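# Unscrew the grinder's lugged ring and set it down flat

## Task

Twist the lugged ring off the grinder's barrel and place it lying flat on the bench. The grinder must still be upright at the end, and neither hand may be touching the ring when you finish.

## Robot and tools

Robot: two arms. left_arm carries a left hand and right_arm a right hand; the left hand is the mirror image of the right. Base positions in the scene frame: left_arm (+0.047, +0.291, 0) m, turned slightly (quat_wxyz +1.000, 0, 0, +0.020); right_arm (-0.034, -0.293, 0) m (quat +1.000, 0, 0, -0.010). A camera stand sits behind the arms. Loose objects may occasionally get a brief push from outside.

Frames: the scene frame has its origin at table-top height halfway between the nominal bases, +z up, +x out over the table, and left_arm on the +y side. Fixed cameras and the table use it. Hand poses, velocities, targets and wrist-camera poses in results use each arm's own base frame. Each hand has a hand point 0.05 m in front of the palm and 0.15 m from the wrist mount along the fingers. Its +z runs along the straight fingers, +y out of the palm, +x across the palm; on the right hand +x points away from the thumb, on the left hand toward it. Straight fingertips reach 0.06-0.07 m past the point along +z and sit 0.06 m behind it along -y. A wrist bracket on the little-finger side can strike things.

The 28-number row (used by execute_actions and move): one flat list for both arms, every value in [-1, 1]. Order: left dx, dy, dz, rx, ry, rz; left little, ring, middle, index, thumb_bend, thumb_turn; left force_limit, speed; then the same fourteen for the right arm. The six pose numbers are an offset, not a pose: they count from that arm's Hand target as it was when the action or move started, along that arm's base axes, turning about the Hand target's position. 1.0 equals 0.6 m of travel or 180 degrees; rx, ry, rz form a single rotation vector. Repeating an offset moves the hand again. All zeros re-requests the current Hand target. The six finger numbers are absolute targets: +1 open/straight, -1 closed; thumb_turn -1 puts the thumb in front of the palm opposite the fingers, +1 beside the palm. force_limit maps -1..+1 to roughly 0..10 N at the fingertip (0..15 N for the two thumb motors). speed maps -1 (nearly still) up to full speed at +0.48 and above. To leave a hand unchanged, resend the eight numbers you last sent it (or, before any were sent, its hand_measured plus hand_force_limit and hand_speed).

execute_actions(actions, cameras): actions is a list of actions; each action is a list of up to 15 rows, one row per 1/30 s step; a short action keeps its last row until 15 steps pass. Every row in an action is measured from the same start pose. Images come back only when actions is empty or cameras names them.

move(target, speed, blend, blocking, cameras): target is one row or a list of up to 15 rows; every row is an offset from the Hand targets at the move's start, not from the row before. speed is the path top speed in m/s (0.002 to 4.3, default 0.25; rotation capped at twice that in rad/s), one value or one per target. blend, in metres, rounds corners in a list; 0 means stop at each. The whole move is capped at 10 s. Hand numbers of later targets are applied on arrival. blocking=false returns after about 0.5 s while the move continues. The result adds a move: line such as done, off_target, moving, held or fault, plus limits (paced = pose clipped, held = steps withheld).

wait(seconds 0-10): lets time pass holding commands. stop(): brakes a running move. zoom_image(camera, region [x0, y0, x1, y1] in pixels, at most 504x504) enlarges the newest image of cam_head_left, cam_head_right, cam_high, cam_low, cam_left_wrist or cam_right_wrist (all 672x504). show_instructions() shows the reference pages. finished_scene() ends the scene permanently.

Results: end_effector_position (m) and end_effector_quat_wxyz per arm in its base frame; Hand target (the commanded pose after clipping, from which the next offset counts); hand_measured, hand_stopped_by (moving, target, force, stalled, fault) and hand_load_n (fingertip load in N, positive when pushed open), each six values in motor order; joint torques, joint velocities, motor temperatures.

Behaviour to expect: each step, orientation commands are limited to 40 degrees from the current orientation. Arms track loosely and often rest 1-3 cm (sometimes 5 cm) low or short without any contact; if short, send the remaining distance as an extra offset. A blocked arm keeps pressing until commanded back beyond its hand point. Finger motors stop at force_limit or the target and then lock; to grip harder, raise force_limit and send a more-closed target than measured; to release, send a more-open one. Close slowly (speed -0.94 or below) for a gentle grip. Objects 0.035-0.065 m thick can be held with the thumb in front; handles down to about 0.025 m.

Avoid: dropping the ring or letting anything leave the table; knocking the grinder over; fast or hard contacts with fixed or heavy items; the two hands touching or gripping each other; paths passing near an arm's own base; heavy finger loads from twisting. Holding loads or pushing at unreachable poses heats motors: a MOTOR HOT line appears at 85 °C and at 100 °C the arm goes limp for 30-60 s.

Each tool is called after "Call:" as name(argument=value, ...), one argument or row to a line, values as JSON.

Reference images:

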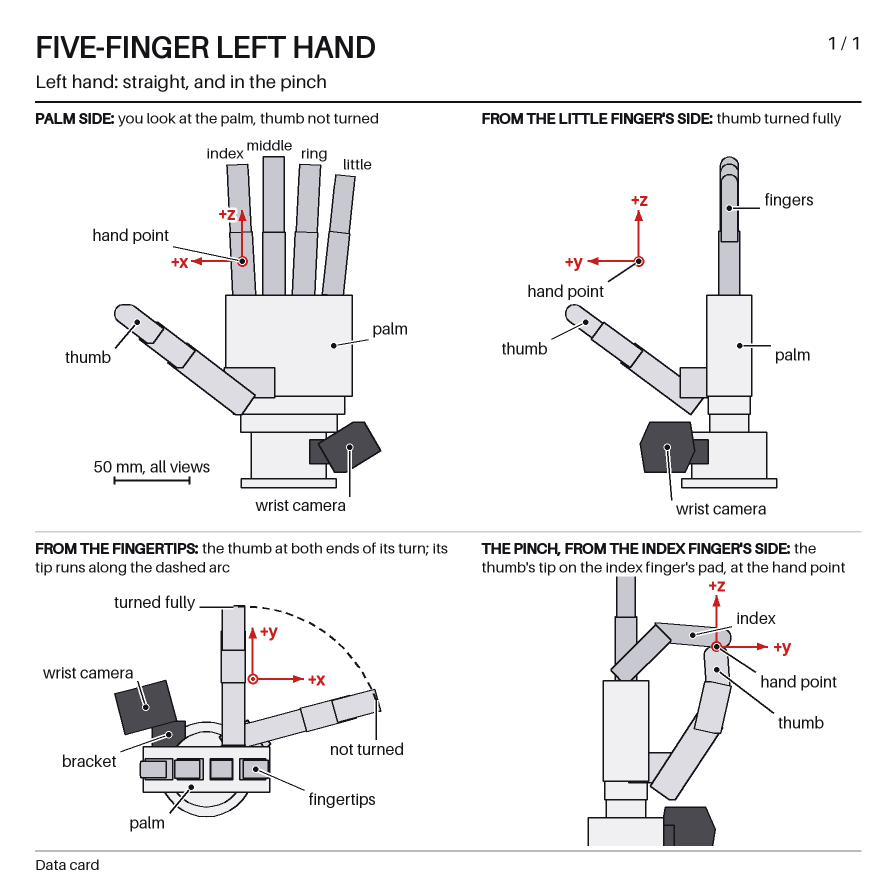

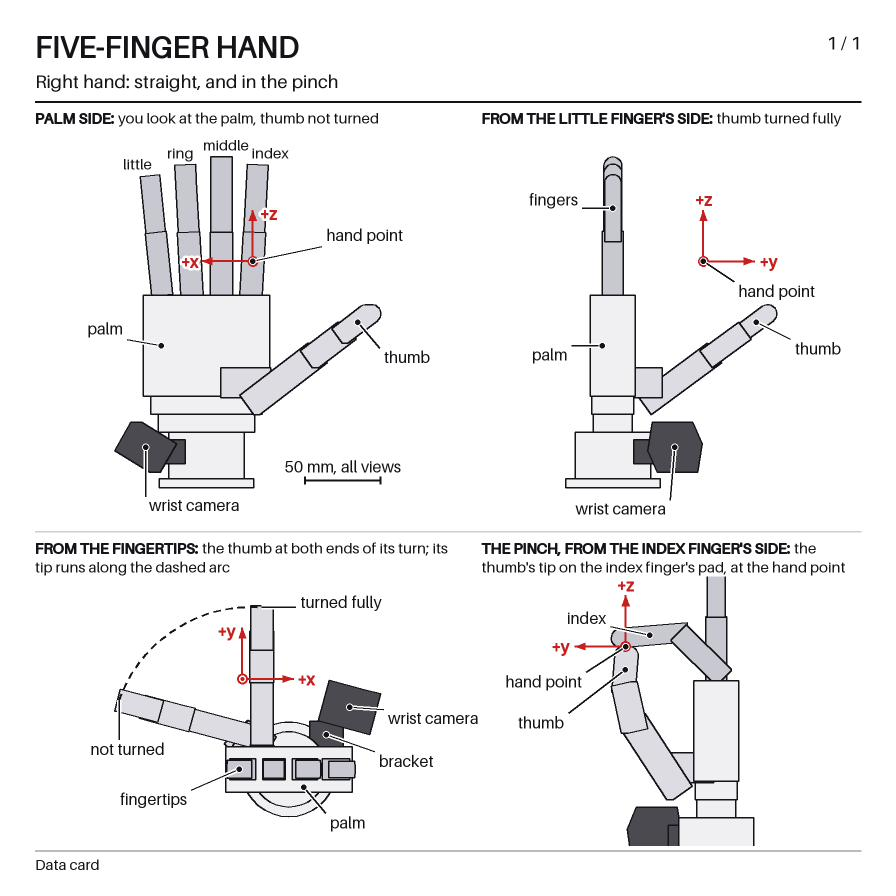

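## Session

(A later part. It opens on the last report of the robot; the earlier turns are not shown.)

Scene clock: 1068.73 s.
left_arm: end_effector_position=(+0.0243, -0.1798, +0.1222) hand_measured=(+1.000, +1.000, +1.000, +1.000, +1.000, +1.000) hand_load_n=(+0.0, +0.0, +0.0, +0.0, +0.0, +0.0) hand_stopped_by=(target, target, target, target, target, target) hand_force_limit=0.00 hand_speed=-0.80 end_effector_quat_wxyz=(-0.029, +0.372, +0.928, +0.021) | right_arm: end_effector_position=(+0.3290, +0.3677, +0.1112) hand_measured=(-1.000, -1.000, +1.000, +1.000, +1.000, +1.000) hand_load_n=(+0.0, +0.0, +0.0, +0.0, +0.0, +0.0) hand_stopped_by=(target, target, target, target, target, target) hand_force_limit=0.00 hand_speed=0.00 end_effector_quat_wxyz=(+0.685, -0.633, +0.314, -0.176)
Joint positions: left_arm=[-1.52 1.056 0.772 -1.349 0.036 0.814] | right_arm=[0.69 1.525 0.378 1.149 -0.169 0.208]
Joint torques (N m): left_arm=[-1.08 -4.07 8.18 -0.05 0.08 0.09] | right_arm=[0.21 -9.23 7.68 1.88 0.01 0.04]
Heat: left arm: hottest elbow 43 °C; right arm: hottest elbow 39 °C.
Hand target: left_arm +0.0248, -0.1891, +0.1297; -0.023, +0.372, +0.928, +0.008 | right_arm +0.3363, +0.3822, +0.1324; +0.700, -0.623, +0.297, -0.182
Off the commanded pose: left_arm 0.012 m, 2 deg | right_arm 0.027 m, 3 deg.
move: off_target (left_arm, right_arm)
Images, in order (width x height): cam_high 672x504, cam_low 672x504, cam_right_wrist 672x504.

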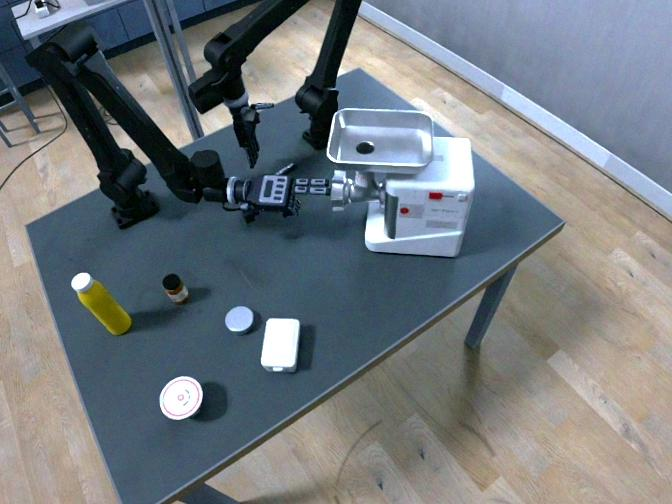

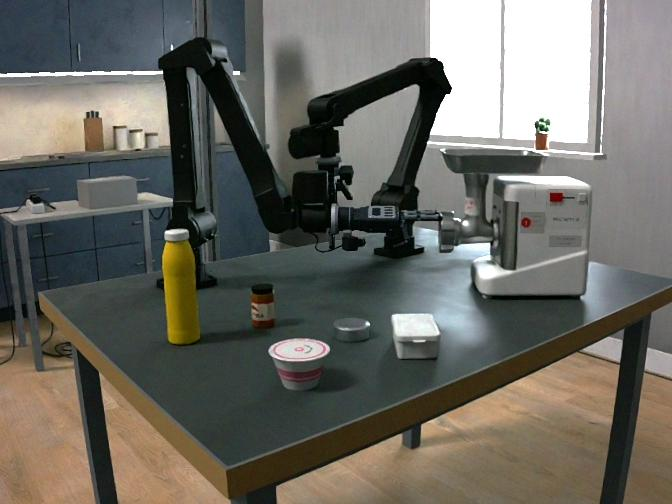

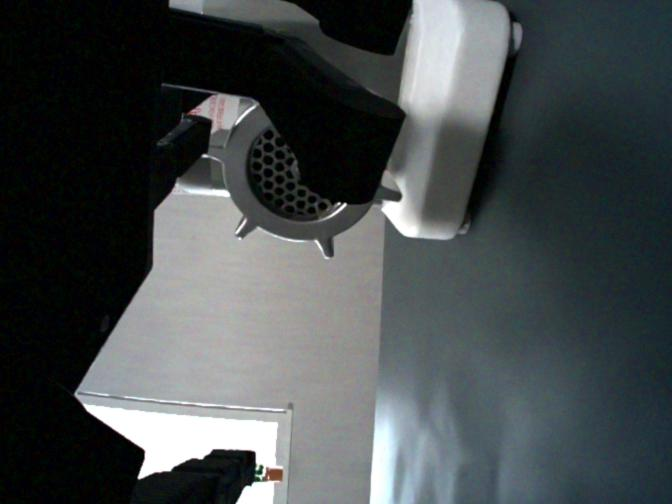

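Call:
move(
  target=[0,0,0,0,0,0,1,1,1,1,1,1,0,-0.8,0.0141,0.0164,0.003,0,0,0,-1,-1,1,1,1,1,0,0],
  speed=0.06,
  cameras=["cam_high","cam_low","cam_right_wrist"],
)

Call:
zoom_image(
  camera="cam_right_wrist",
  region=[150, 50, 486, 302],
)

Call:
zoom_image(
  camera="cam_low",
  region=[400, 190, 484, 246],
)

Scene clock: 1083.53 s.
left_arm: end_effector_position=(+0.0243, -0.1798, +0.1222) hand_measured=(+1.000, +1.000, +1.000, +1.000, +1.000, +1.000) hand_load_n=(+0.0, +0.0, +0.0, +0.0, +0.0, +0.0) hand_stopped_by=(target, target, target, target, target, target) hand_force_limit=0.00 hand_speed=-0.80 end_effector_quat_wxyz=(-0.029, +0.372, +0.928, +0.021) | right_arm: end_effector_position=(+0.3375, +0.3773, +0.1215) hand_measured=(-1.000, -1.000, +1.000, +1.000, +1.000, +1.000) hand_load_n=(+0.0, +0.0, +0.0, +0.0, +0.0, +0.0) hand_stopped_by=(target, target, target, target, target, target) hand_force_limit=0.00 hand_speed=0.00 end_effector_quat_wxyz=(+0.691, -0.628, +0.310, -0.179)
Joint positions: left_arm=[-1.52 1.056 0.772 -1.349 0.036 0.814] | right_arm=[0.696 1.525 0.412 1.133 -0.163 0.207]
Joint torques (N m): left_arm=[-1.2 -4.66 8.29 -0.05 0.07 0.08] | right_arm=[0.21 -7.94 8.03 1.96 0.01 0.04]
Heat: left arm: hottest elbow 43 °C; right arm: hottest elbow 39 °C.
Hand target: left_arm +0.0248, -0.1891, +0.1297; -0.023, +0.372, +0.928, +0.008 | right_arm +0.3448, +0.3921, +0.1343; +0.701, -0.623, +0.297, -0.182
Off the commanded pose: left_arm 0.012 m, 2 deg | right_arm 0.021 m, 2 deg.
move: off_target (left_arm, right_arm)
Images, in order (width x height): cam_high 672x504, cam_low 672x504, cam_right_wrist 672x504.

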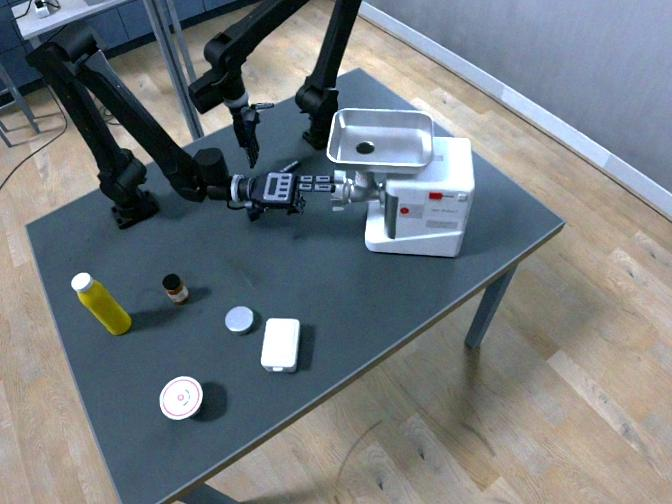

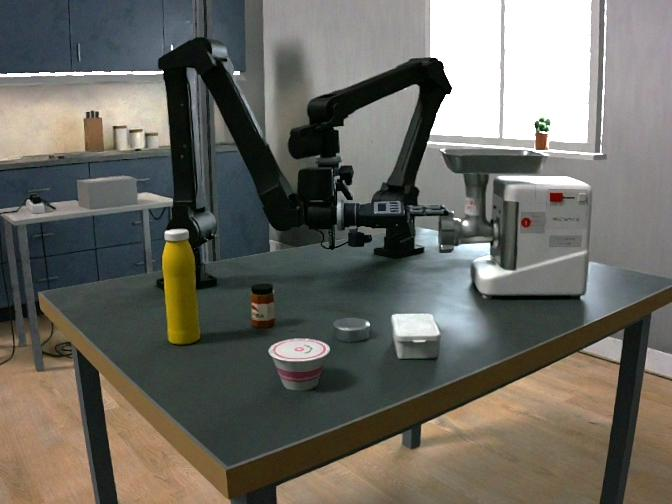

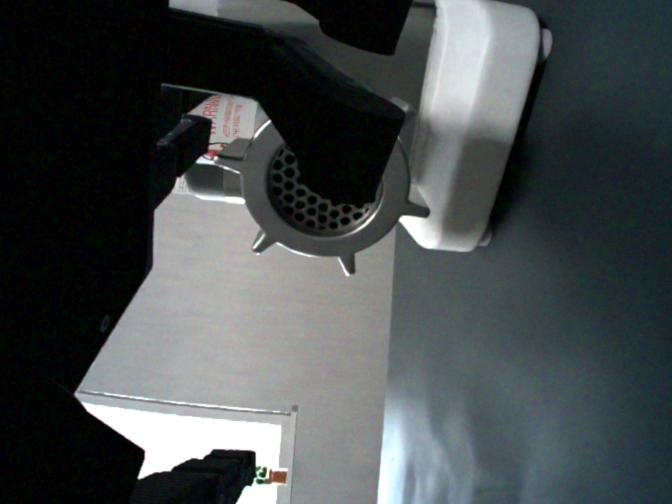

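Scaled by 1.500 from the camera's 672x504 image, which has a finer 960x720 frame.

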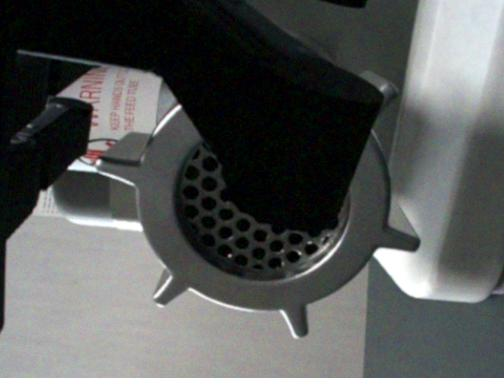

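Scaled by 6.000 from the camera's 672x504 image, which has a finer 960x720 frame.

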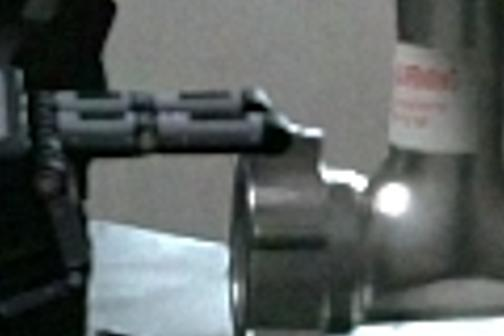

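Call:
move(
  target=[0,0,0,0,0,0,1,1,1,1,1,1,0,-0.8,0.0163,0.019,-0.0175,0,0,0,-1,-1,1,1,1,1,0,0],
  speed=0.05,
  cameras=["cam_high","cam_low","cam_right_wrist"],
)

Call:
zoom_image(
  camera="cam_right_wrist",
  region=[150, 50, 486, 302],
)

Call:
zoom_image(
  camera="cam_low",
  region=[400, 190, 484, 246],
)

Call:
zoom_image(
  camera="cam_high",
  region=[300, 150, 384, 206],
)

Scene clock: 1107.53 s.
left_arm: end_effector_position=(+0.0243, -0.1798, +0.1222) hand_measured=(+1.000, +1.000, +1.000, +1.000, +1.000, +1.000) hand_load_n=(+0.0, +0.0, +0.0, +0.0, +0.0, +0.0) hand_stopped_by=(target, target, target, target, target, target) hand_force_limit=0.00 hand_speed=-0.80 end_effector_quat_wxyz=(-0.029, +0.372, +0.928, +0.021) | right_arm: end_effector_position=(+0.3471, +0.3877, +0.1072) hand_measured=(-1.000, -1.000, +1.000, +1.000, +1.000, +1.000) hand_load_n=(+0.0, +0.0, +0.0, +0.0, +0.0, +0.0) hand_stopped_by=(target, target, target, target, target, target) hand_force_limit=0.00 hand_speed=0.00 end_effector_quat_wxyz=(+0.684, -0.634, +0.314, -0.176)
Joint positions: left_arm=[-1.52 1.056 0.772 -1.349 0.036 0.814] | right_arm=[0.702 1.591 0.449 1.141 -0.156 0.207]
Joint torques (N m): left_arm=[-1.03 -4.07 8.39 0.01 0.04 0.09] | right_arm=[0.26 -8.59 7.69 3.03 0 0.04]
Heat: left arm: hottest elbow 43 °C; right arm: hottest elbow 39 °C.
Hand target: left_arm +0.0248, -0.1891, +0.1297; -0.023, +0.372, +0.928, +0.008 | right_arm +0.3545, +0.4035, +0.1237; +0.701, -0.623, +0.297, -0.182
Off the commanded pose: left_arm 0.012 m, 2 deg | right_arm 0.024 m, 3 deg.
move: off_target (left_arm, right_arm)
Images, in order (width x height): cam_high 672x504, cam_low 672x504, cam_right_wrist 672x504.

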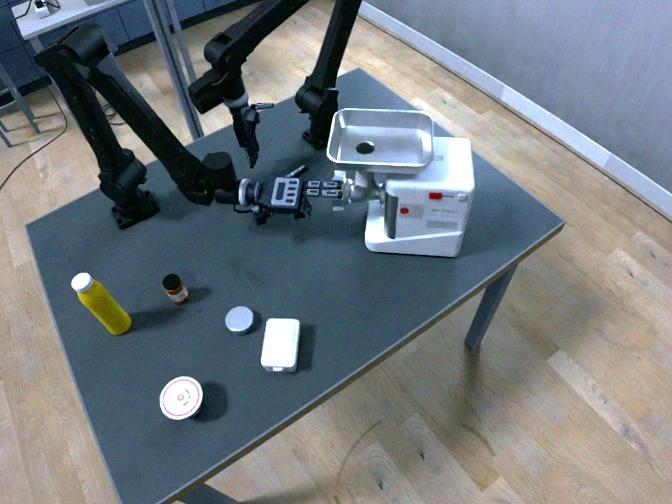

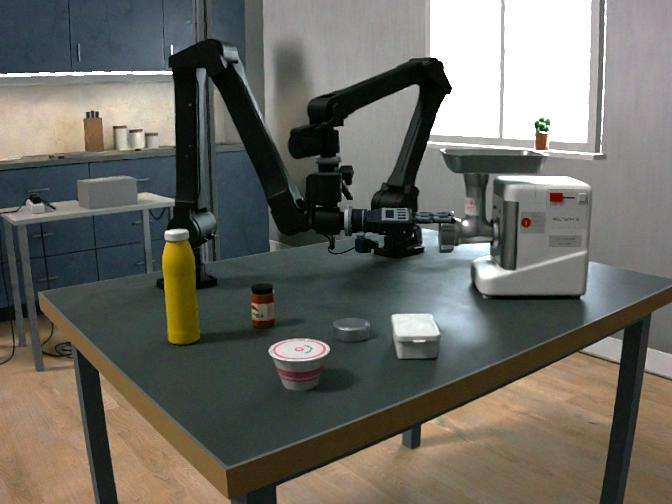

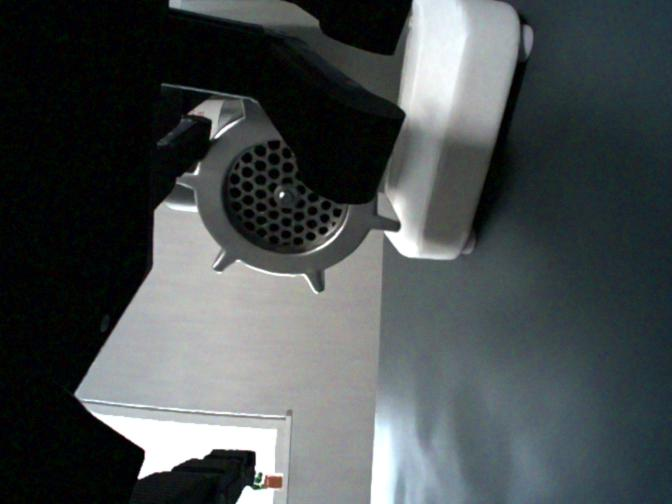

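Scaled by 1.500 from the camera's 672x504 image, which has a finer 960x720 frame.

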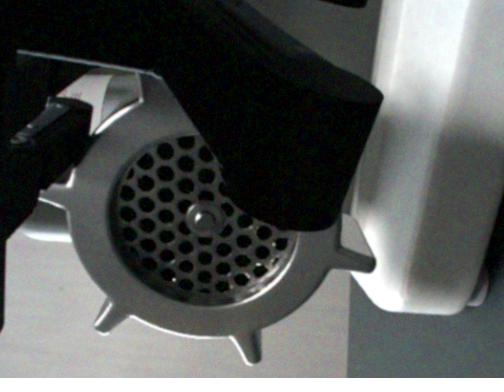

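Scaled by 6.000 from the camera's 672x504 image, which has a finer 960x720 frame.

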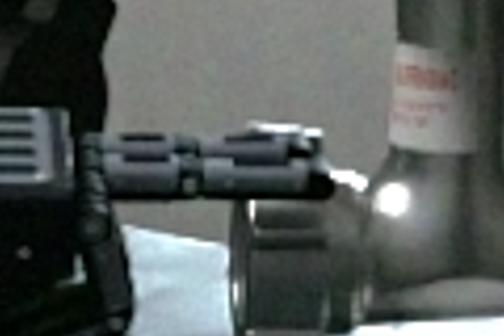

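Scaled by 6.000 from the camera's 672x504 image, which has a finer 960x720 frame.

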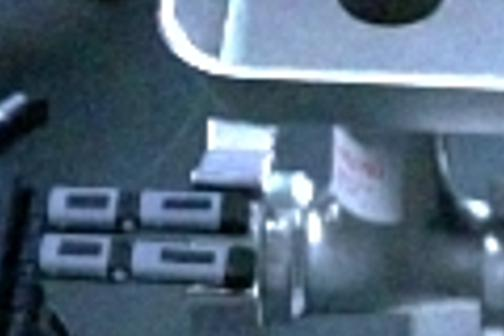

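Call:
move(
  target=[
    [0,0,0,0,0,0,1,1,1,1,1,1,0,-0.8,0.0123,-0.0103,0.0103,-0.075,-0.0894,-0.0061,-1,-1,1,1,1,1,0,0],
    [0,0,0,0,0,0,1,1,1,1,1,1,0,-0.8,0.0204,-0.0171,0.0247,-0.1465,-0.1745,-0.0119,-1,-1,1,1,1,1,0,0],
  ],
  speed=0.15,
  blend=[0.01,0],
  cameras=["cam_high","cam_low","cam_right_wrist"],
)

Call:
zoom_image(
  camera="cam_right_wrist",
  region=[150, 50, 486, 302],
)

Call:
zoom_image(
  camera="cam_low",
  region=[400, 190, 484, 246],
)

Call:
zoom_image(
  camera="cam_high",
  region=[300, 150, 384, 206],
)

Scene clock: 1137.53 s.
left_arm: end_effector_position=(+0.0243, -0.1798, +0.1222) hand_measured=(+1.000, +1.000, +1.000, +1.000, +1.000, +1.000) hand_load_n=(+0.0, +0.0, +0.0, +0.0, -0.5, +0.0) hand_stopped_by=(target, target, target, target, target, target) hand_force_limit=0.00 hand_speed=-0.80 end_effector_quat_wxyz=(-0.029, +0.372, +0.928, +0.021) | right_arm: end_effector_position=(+0.3751, +0.3647, +0.1214) hand_measured=(-1.000, -1.000, +1.000, +1.000, +1.000, +1.000) hand_load_n=(+0.0, +0.0, +0.0, -1.0, +0.5, +0.0) hand_stopped_by=(target, target, target, target, target, target) hand_force_limit=0.00 hand_speed=0.00 end_effector_quat_wxyz=(-0.573, +0.695, -0.087, +0.426)
Joint positions: left_arm=[-1.52 1.056 0.772 -1.349 0.036 0.814] | right_arm=[0.761 1.493 0.453 1.06 -0.046 -0.515]
Joint torques (N m): left_arm=[-1.08 -4.13 8.31 -0.1 0.06 0.07] | right_arm=[2.14 -9.17 8.23 1.72 -0.86 0.04]
Heat: left arm: hottest elbow 43 °C; right arm: hottest elbow 41 °C.
Hand target: left_arm +0.0248, -0.1891, +0.1297; -0.023, +0.372, +0.928, +0.008 | right_arm +0.3668, +0.3932, +0.1386; -0.592, +0.687, -0.061, +0.417
Off the commanded pose: left_arm 0.012 m, 2 deg | right_arm 0.034 m, 4 deg.
move: off_target (left_arm, right_arm)
Images, in order (width x height): cam_high 672x504, cam_low 672x504, cam_right_wrist 672x504.

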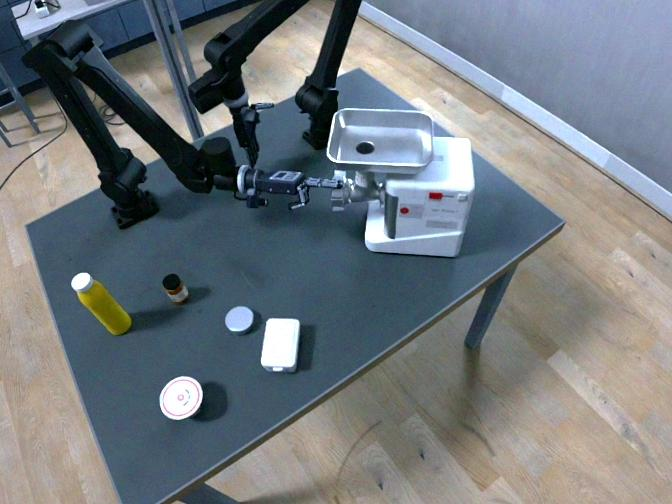

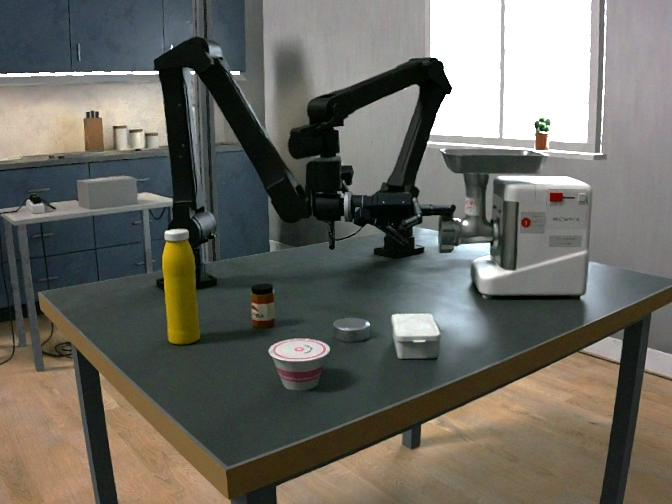

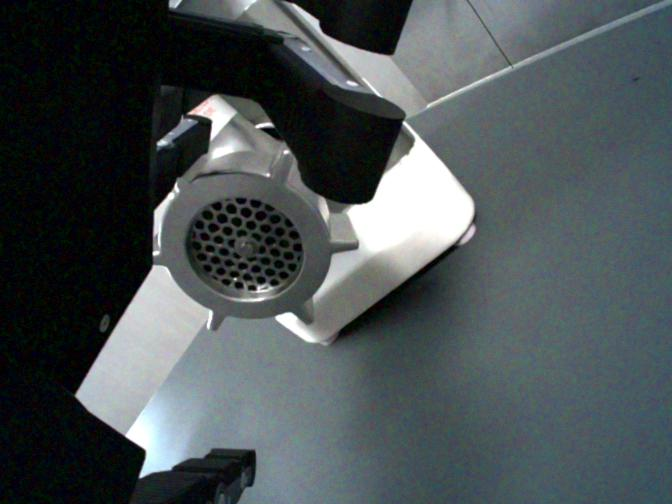

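Scaled by 1.500 from the camera's 672x504 image, which has a finer 960x720 frame.

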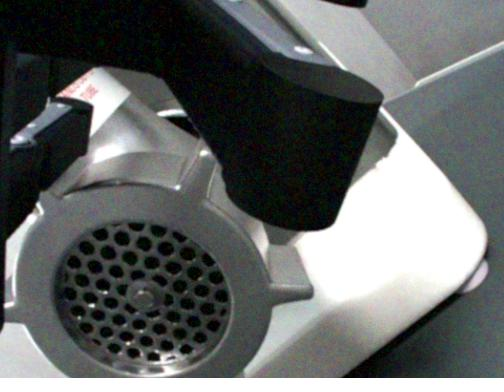

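Scaled by 6.000 from the camera's 672x504 image, which has a finer 960x720 frame.

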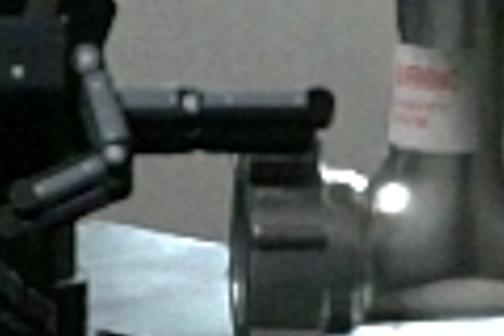

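Scaled by 6.000 from the camera's 672x504 image, which has a finer 960x720 frame.

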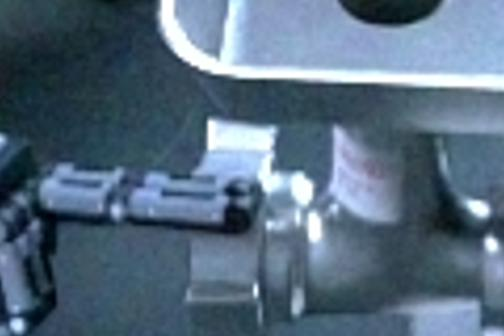

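Call:
move(
  target=[0,0,0,0,0,0,1,1,1,1,1,1,0,-0.8,-0.0273,0.0229,0.0032,0,0,0,-1,-1,1,1,1,1,0,0],
  speed=0.05,
  cameras=["cam_low","cam_right_wrist"],
)

Call:
zoom_image(
  camera="cam_low",
  region=[400, 190, 484, 246],
)

Scene clock: 1183.13 s.
left_arm: end_effector_position=(+0.0243, -0.1798, +0.1222) hand_measured=(+1.000, +1.000, +1.000, +1.000, +1.000, +1.000) hand_load_n=(+0.0, +0.0, +0.0, +0.0, +0.0, +0.0) hand_stopped_by=(target, target, target, target, target, target) hand_force_limit=0.00 hand_speed=-0.80 end_effector_quat_wxyz=(-0.029, +0.372, +0.928, +0.021) | right_arm: end_effector_position=(+0.3710, +0.3685, +0.1274) hand_measured=(-1.000, -1.000, +1.000, +1.000, +1.000, +1.000) hand_load_n=(+0.0, +0.0, +0.0, -2.0, +0.0, +0.0) hand_stopped_by=(target, target, target, target, target, target) hand_force_limit=0.00 hand_speed=0.00 end_effector_quat_wxyz=(-0.565, +0.690, -0.095, +0.441)
Joint positions: left_arm=[-1.52 1.056 0.772 -1.349 0.036 0.814] | right_arm=[0.8 1.478 0.453 1.054 0.028 -0.527]
Joint torques (N m): left_arm=[-1.03 -4.25 8.25 -0.13 0.06 0.07] | right_arm=[3.43 -8.53 7.99 1.65 -1.38 0.08]
Heat: left arm: hottest elbow 43 °C; right arm: hottest elbow 42 °C.
Hand target: left_arm +0.0248, -0.1891, +0.1297; -0.023, +0.372, +0.928, +0.008 | right_arm +0.3504, +0.4070, +0.1405; -0.592, +0.687, -0.061, +0.417
Off the commanded pose: left_arm 0.012 m, 2 deg | right_arm 0.046 m, 6 deg.
move: off_target (left_arm, right_arm)
Images, in order (width x height): cam_low 672x504, cam_right_wrist 672x504.

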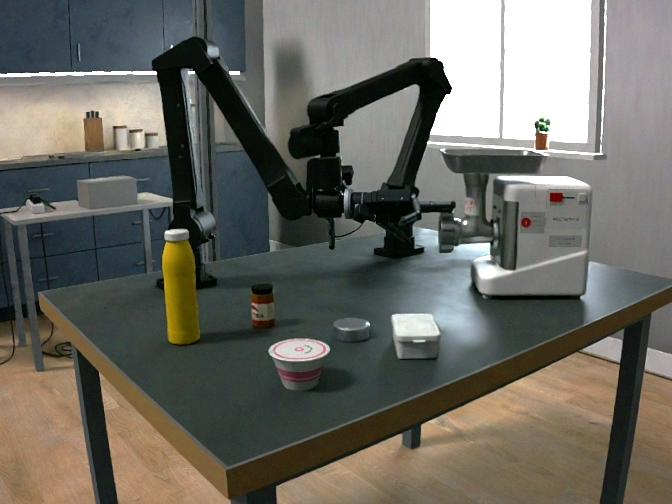

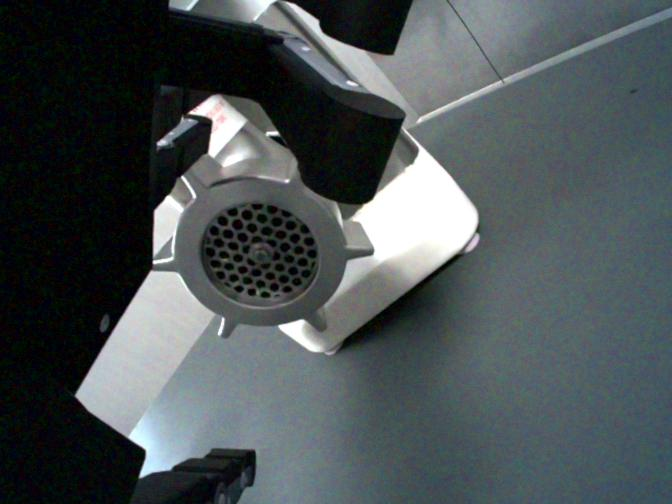

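Scaled by 6.000 from the camera's 672x504 image, which has a finer 960x720 frame.

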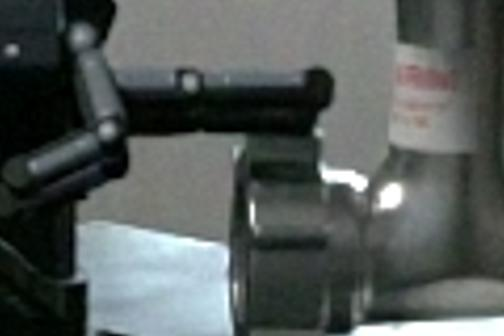

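Call:
move(
  target=[
    [0,0,0,0,0,0,1,1,1,1,1,1,0,-0.8,0.0582,-0.048,0.0057,0,0,0,-1,-1,1,1,1,1,0,0],
    [0,0,0,0,0,0,1,1,1,1,1,1,0,-0.8,0.0582,-0.048,-0.0365,0,0,0,-1,-1,1,1,1,1,0,0],
  ],
  speed=0.06,
  cameras=["cam_low","cam_high","cam_right_wrist"],
)

Call:
zoom_image(
  camera="cam_low",
  region=[400, 190, 484, 246],
)

Call:
zoom_image(
  camera="cam_high",
  region=[300, 150, 384, 206],
)

Call:
zoom_image(
  camera="cam_right_wrist",
  region=[120, 80, 456, 332],
)

Scene clock: 1323.03 s.
left_arm: end_effector_position=(+0.0243, -0.1798, +0.1222) hand_measured=(+1.000, +1.000, +1.000, +1.000, +1.000, +1.000) hand_load_n=(+0.0, +0.0, +0.0, +0.0, +0.0, +0.0) hand_stopped_by=(target, target, target, target, target, target) hand_force_limit=0.00 hand_speed=-0.80 end_effector_quat_wxyz=(-0.029, +0.372, +0.928, +0.021) | right_arm: end_effector_position=(+0.3819, +0.3688, +0.1201) hand_measured=(-1.000, -1.000, +1.000, +1.000, +1.000, +1.000) hand_load_n=(+0.0, +0.0, +0.0, +0.0, +0.0, +0.0) hand_stopped_by=(target, target, target, target, target, target) hand_force_limit=0.00 hand_speed=0.00 end_effector_quat_wxyz=(-0.588, +0.686, -0.066, +0.423)
Joint positions: left_arm=[-1.52 1.056 0.772 -1.349 0.036 0.814] | right_arm=[0.731 1.543 0.466 1.127 -0.122 -0.522]
Joint torques (N m): left_arm=[-1.03 -4.19 8.18 -0.02 0.08 0.05] | right_arm=[-0.56 -7 6.9 2.17 -0.58 0.12]
Motor temperatures (°C): left_arm=[30 31 43 28 24 26] | right_arm=[30 29 42 27 33 27]
Heat: left arm: hottest elbow 43 °C; right arm: hottest elbow 42 °C.
Hand target: left_arm +0.0248, -0.1891, +0.1297; -0.023, +0.372, +0.928, +0.008 | right_arm +0.3852, +0.3782, +0.1185; -0.592, +0.687, -0.061, +0.417
Off the commanded pose: left_arm 0.012 m, 2 deg | right_arm 0.010 m, 1 deg.
move: off_target (left_arm)
Images, in order (width x height): cam_high 672x504, cam_low 672x504, cam_right_wrist 672x504.

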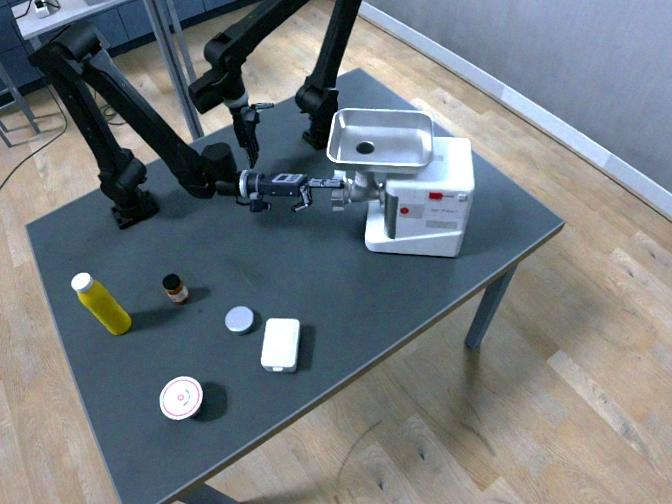

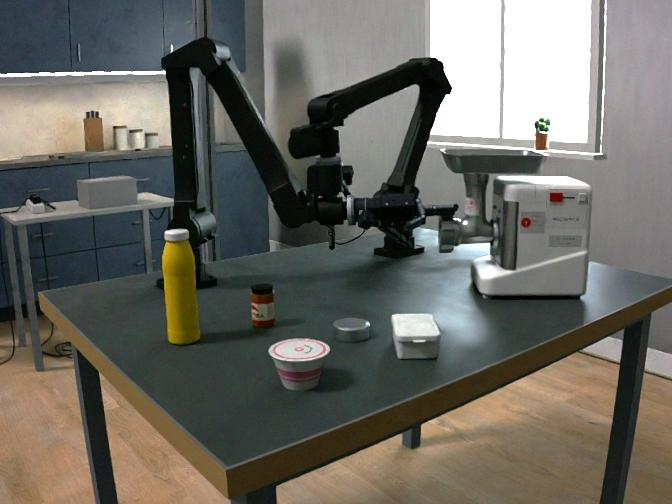

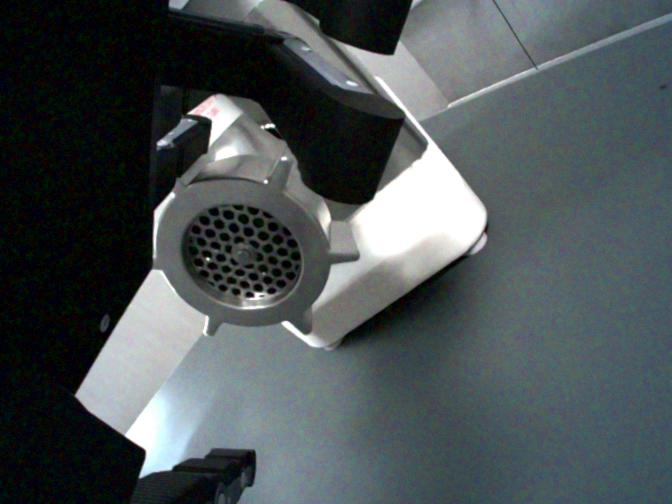

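Scaled by 6.000 from the camera's 672x504 image, which has a finer 960x720 frame.

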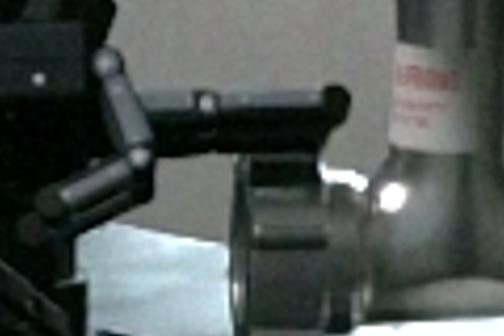

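Scaled by 6.000 from the camera's 672x504 image, which has a finer 960x720 frame.

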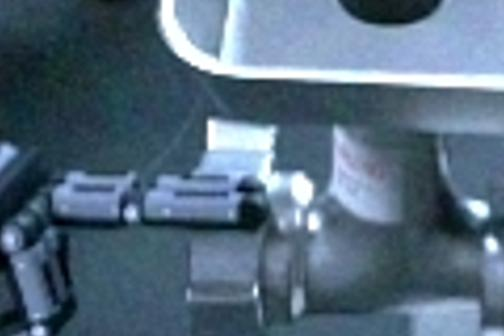

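Scaled by 1.500 from the camera's 672x504 image, which has a finer 960x720 frame.

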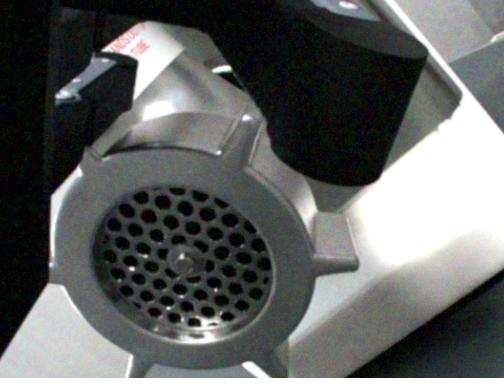

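Call:
move(
  target=[0,0,0,0,0,0,1,1,1,1,1,1,0,-0.8,-0.0638,0.0536,-0.005,0,0,0,-1,-1,1,1,1,1,0,0],
  speed=0.06,
  cameras=["cam_low","cam_right_wrist"],
)

Call:
zoom_image(
  camera="cam_low",
  region=[400, 190, 484, 246],
)

Scene clock: 1343.73 s.
left_arm: end_effector_position=(+0.0243, -0.1798, +0.1222) hand_measured=(+1.000, +1.000, +1.000, +1.000, +1.000, +1.000) hand_load_n=(+0.0, +0.0, +0.0, +0.0, +0.0, -0.5) hand_stopped_by=(target, target, target, target, target, target) hand_force_limit=0.00 hand_speed=-0.80 end_effector_quat_wxyz=(-0.029, +0.372, +0.928, +0.021) | right_arm: end_effector_position=(+0.3792, +0.3724, +0.1163) hand_measured=(-1.000, -1.000, +1.000, +1.000, +1.000, +1.000) hand_load_n=(+0.0, +0.0, +0.0, -2.0, +0.0, -0.5) hand_stopped_by=(target, target, target, target, target, target) hand_force_limit=0.00 hand_speed=0.00 end_effector_quat_wxyz=(-0.566, +0.684, -0.100, +0.449)
Joint positions: left_arm=[-1.52 1.056 0.772 -1.349 0.036 0.814] | right_arm=[0.801 1.554 0.466 1.132 0.046 -0.528]
Joint torques (N m): left_arm=[-1.08 -4.07 8.25 -0.17 0.06 0.05] | right_arm=[4.37 -7.94 5.35 2.65 -1.59 0.11]
Heat: left arm: hottest elbow 43 °C; right arm: hottest elbow 41 °C.
Hand target: left_arm +0.0248, -0.1891, +0.1297; -0.023, +0.372, +0.928, +0.008 | right_arm +0.3470, +0.4103, +0.1155; -0.592, +0.687, -0.061, +0.417
Off the commanded pose: left_arm 0.012 m, 2 deg | right_arm 0.050 m, 7 deg.
move: off_target (left_arm, right_arm)
Images, in order (width x height): cam_low 672x504, cam_right_wrist 672x504.

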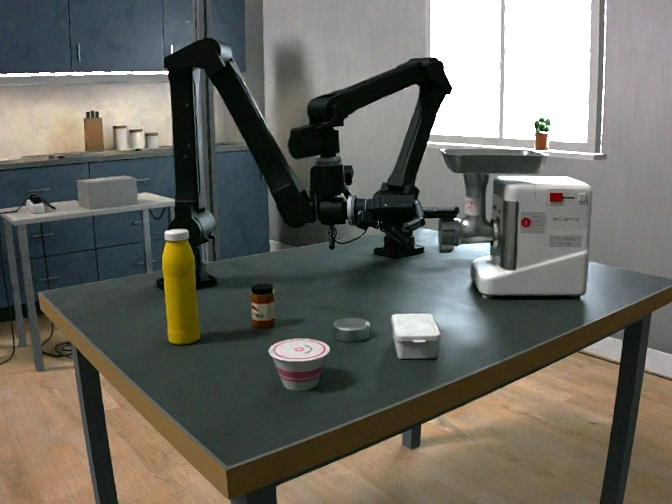

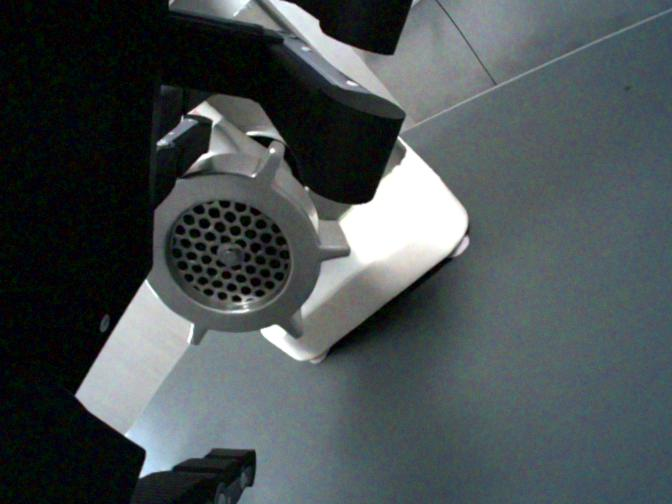

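Scaled by 6.000 from the camera's 672x504 image, which has a finer 960x720 frame.

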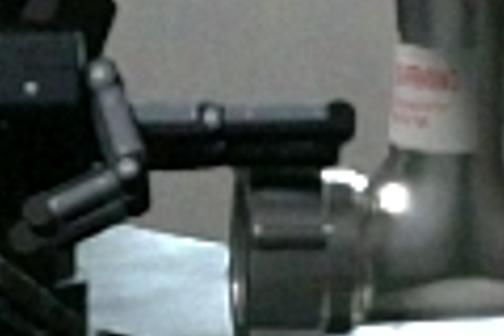

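Call:
move(
  target=[0,0,0,0,0,0,1,1,1,1,1,1,0,-0.8,-0.0383,0.0322,-0.005,0,0,0,-1,-1,1,1,1,1,0,0],
  speed=0.05,
  cameras=["cam_low","cam_high","cam_right_wrist"],
)

Call:
zoom_image(
  camera="cam_low",
  region=[400, 190, 484, 246],
)

Scene clock: 1352.07 s.
left_arm: end_effector_position=(+0.0243, -0.1798, +0.1222) hand_measured=(+1.000, +1.000, +1.000, +1.000, +1.000, +1.000) hand_load_n=(+0.5, +0.0, +0.0, +0.0, +0.0, +0.0) hand_stopped_by=(target, target, target, target, target, target) hand_force_limit=0.00 hand_speed=-0.80 end_effector_quat_wxyz=(-0.029, +0.372, +0.928, +0.021) | right_arm: end_effector_position=(+0.3759, +0.3736, +0.1168) hand_measured=(-1.000, -1.000, +1.000, +1.000, +1.000, +1.000) hand_load_n=(+0.0, +0.0, +0.0, -3.5, +0.0, -0.5) hand_stopped_by=(target, target, target, target, target, target) hand_force_limit=0.00 hand_speed=0.00 end_effector_quat_wxyz=(-0.552, +0.679, -0.118, +0.469)
Joint positions: left_arm=[-1.52 1.056 0.772 -1.349 0.036 0.814] | right_arm=[0.848 1.557 0.465 1.142 0.153 -0.541]
Joint torques (N m): left_arm=[-0.97 -3.96 8.31 0.03 0.1 0.07] | right_arm=[7.12 -7.71 4.89 2.71 -2.63 0.19]
Heat: left arm: hottest elbow 43 °C; right arm: hottest elbow 40 °C.
Hand target: left_arm +0.0248, -0.1891, +0.1297; -0.023, +0.372, +0.928, +0.008 | right_arm +0.3240, +0.4297, +0.1127; -0.592, +0.687, -0.061, +0.417
Off the commanded pose: left_arm 0.012 m, 2 deg | right_arm 0.076 m, 10 deg.
move: off_target (left_arm, right_arm)
Images, in order (width x height): cam_high 672x504, cam_low 672x504, cam_right_wrist 672x504.

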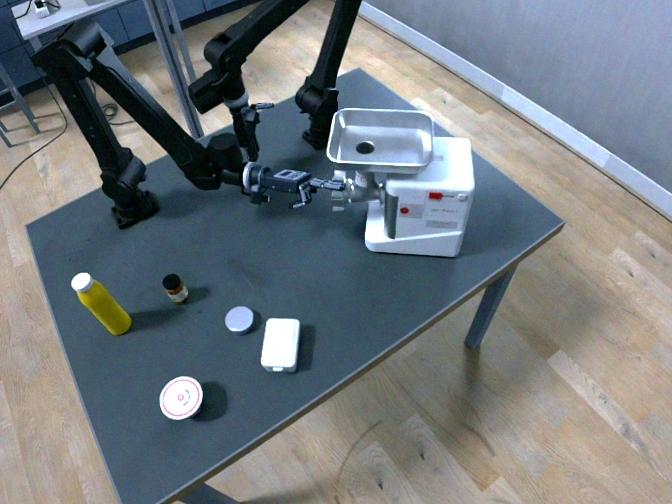

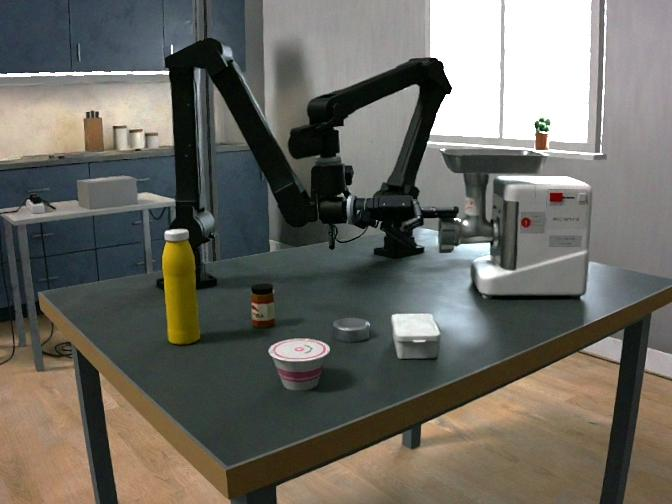

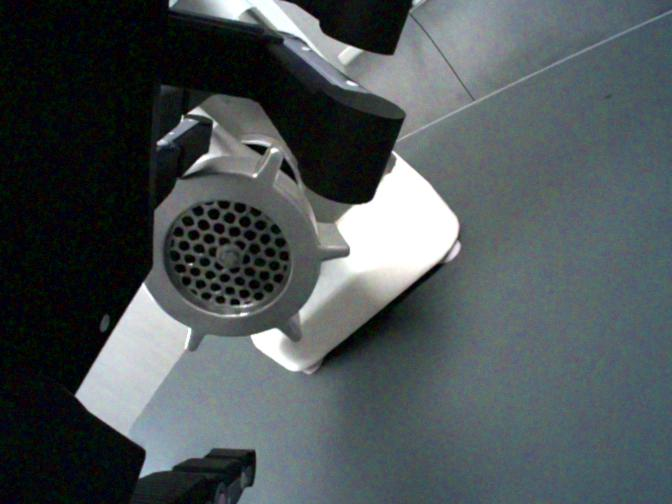

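Scaled by 6.000 from the camera's 672x504 image, which has a finer 960x720 frame.

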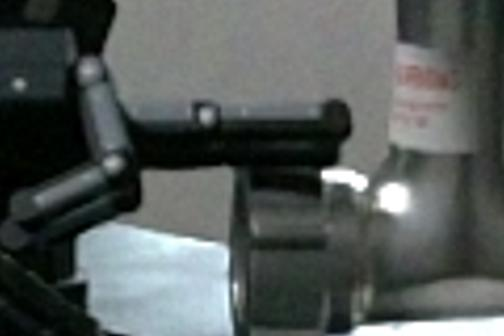

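Call:
move(
  target=[0,0,0,0,0,0,1,1,1,1,1,1,0,-0.8,-0.0574,0.0483,0,0,0,0.045,-1,-1,1,1,1,1,0,0],
  speed=0.05,
  cameras=["cam_low","cam_high","cam_right_wrist"],
)

Call:
zoom_image(
  camera="cam_low",
  region=[400, 190, 484, 246],
)

Scene clock: 1397.80 s.
left_arm: end_effector_position=(+0.0243, -0.1798, +0.1222) hand_measured=(+1.000, +1.000, +1.000, +1.000, +1.000, +1.000) hand_load_n=(+0.0, +0.0, +0.0, +0.0, +0.0, +0.0) hand_stopped_by=(target, target, target, target, target, target) hand_force_limit=0.00 hand_speed=-0.80 end_effector_quat_wxyz=(-0.029, +0.372, +0.928, +0.021) | right_arm: end_effector_position=(+0.3706, +0.3798, +0.1194) hand_measured=(-1.000, -1.000, +1.000, +1.000, +1.000, +1.000) hand_load_n=(+0.0, +0.0, +0.0, -7.0, +0.0, +0.0) hand_stopped_by=(target, target, target, target, target, target) hand_force_limit=0.00 hand_speed=0.00 end_effector_quat_wxyz=(-0.562, +0.679, -0.096, +0.463)
Joint positions: left_arm=[-1.52 1.056 0.772 -1.349 0.036 0.814] | right_arm=[0.848 1.557 0.463 1.154 0.106 -0.556]
Joint torques (N m): left_arm=[-0.97 -4.01 8.28 -0.09 0.09 0.07] | right_arm=[9.58 -8.35 4.37 2.09 -4.83 0.39]
Motor temperatures (°C): left_arm=[30 30 44 27 24 26] | right_arm=[30 29 38 27 43 28]
Heat: left arm: hottest elbow 44 °C; right arm: hottest wrist yaw 43 °C.
Hand target: left_arm +0.0248, -0.1891, +0.1297; -0.023, +0.372, +0.928, +0.008 | right_arm +0.2896, +0.4587, +0.1126; -0.620, +0.689, -0.012, +0.374
Off the commanded pose: left_arm 0.012 m, 2 deg | right_arm 0.113 m, 16 deg.
move: off_target (left_arm, right_arm)
Images, in order (width x height): cam_high 672x504, cam_low 672x504, cam_right_wrist 672x504.

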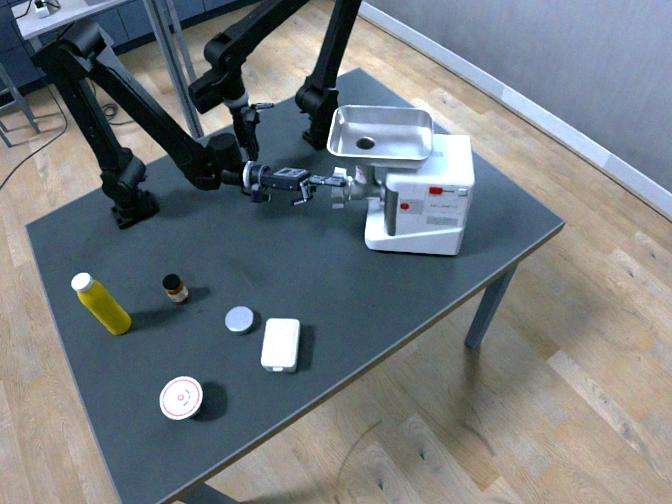

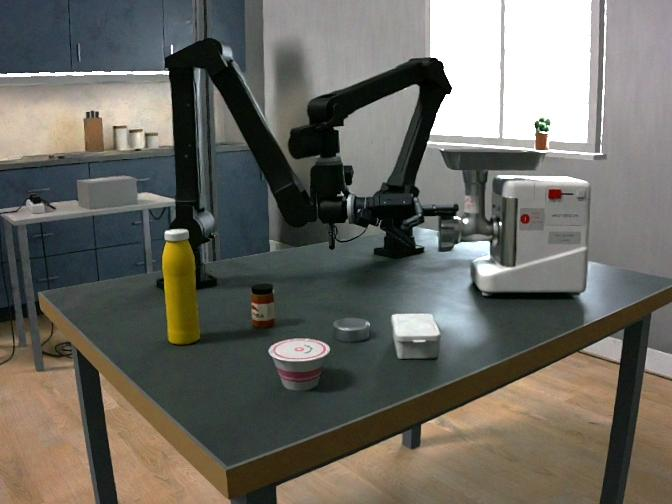

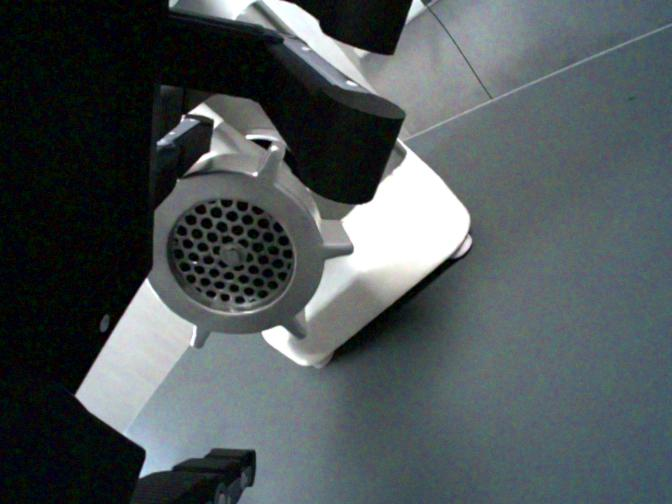

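Scaled by 6.000 from the camera's 672x504 image, which has a finer 960x720 frame.

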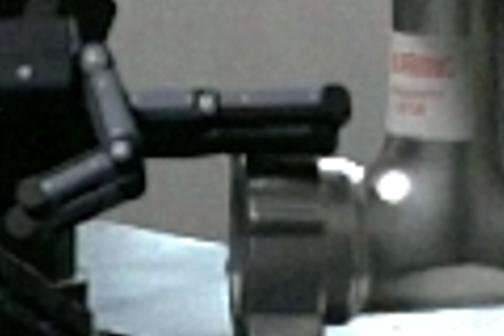

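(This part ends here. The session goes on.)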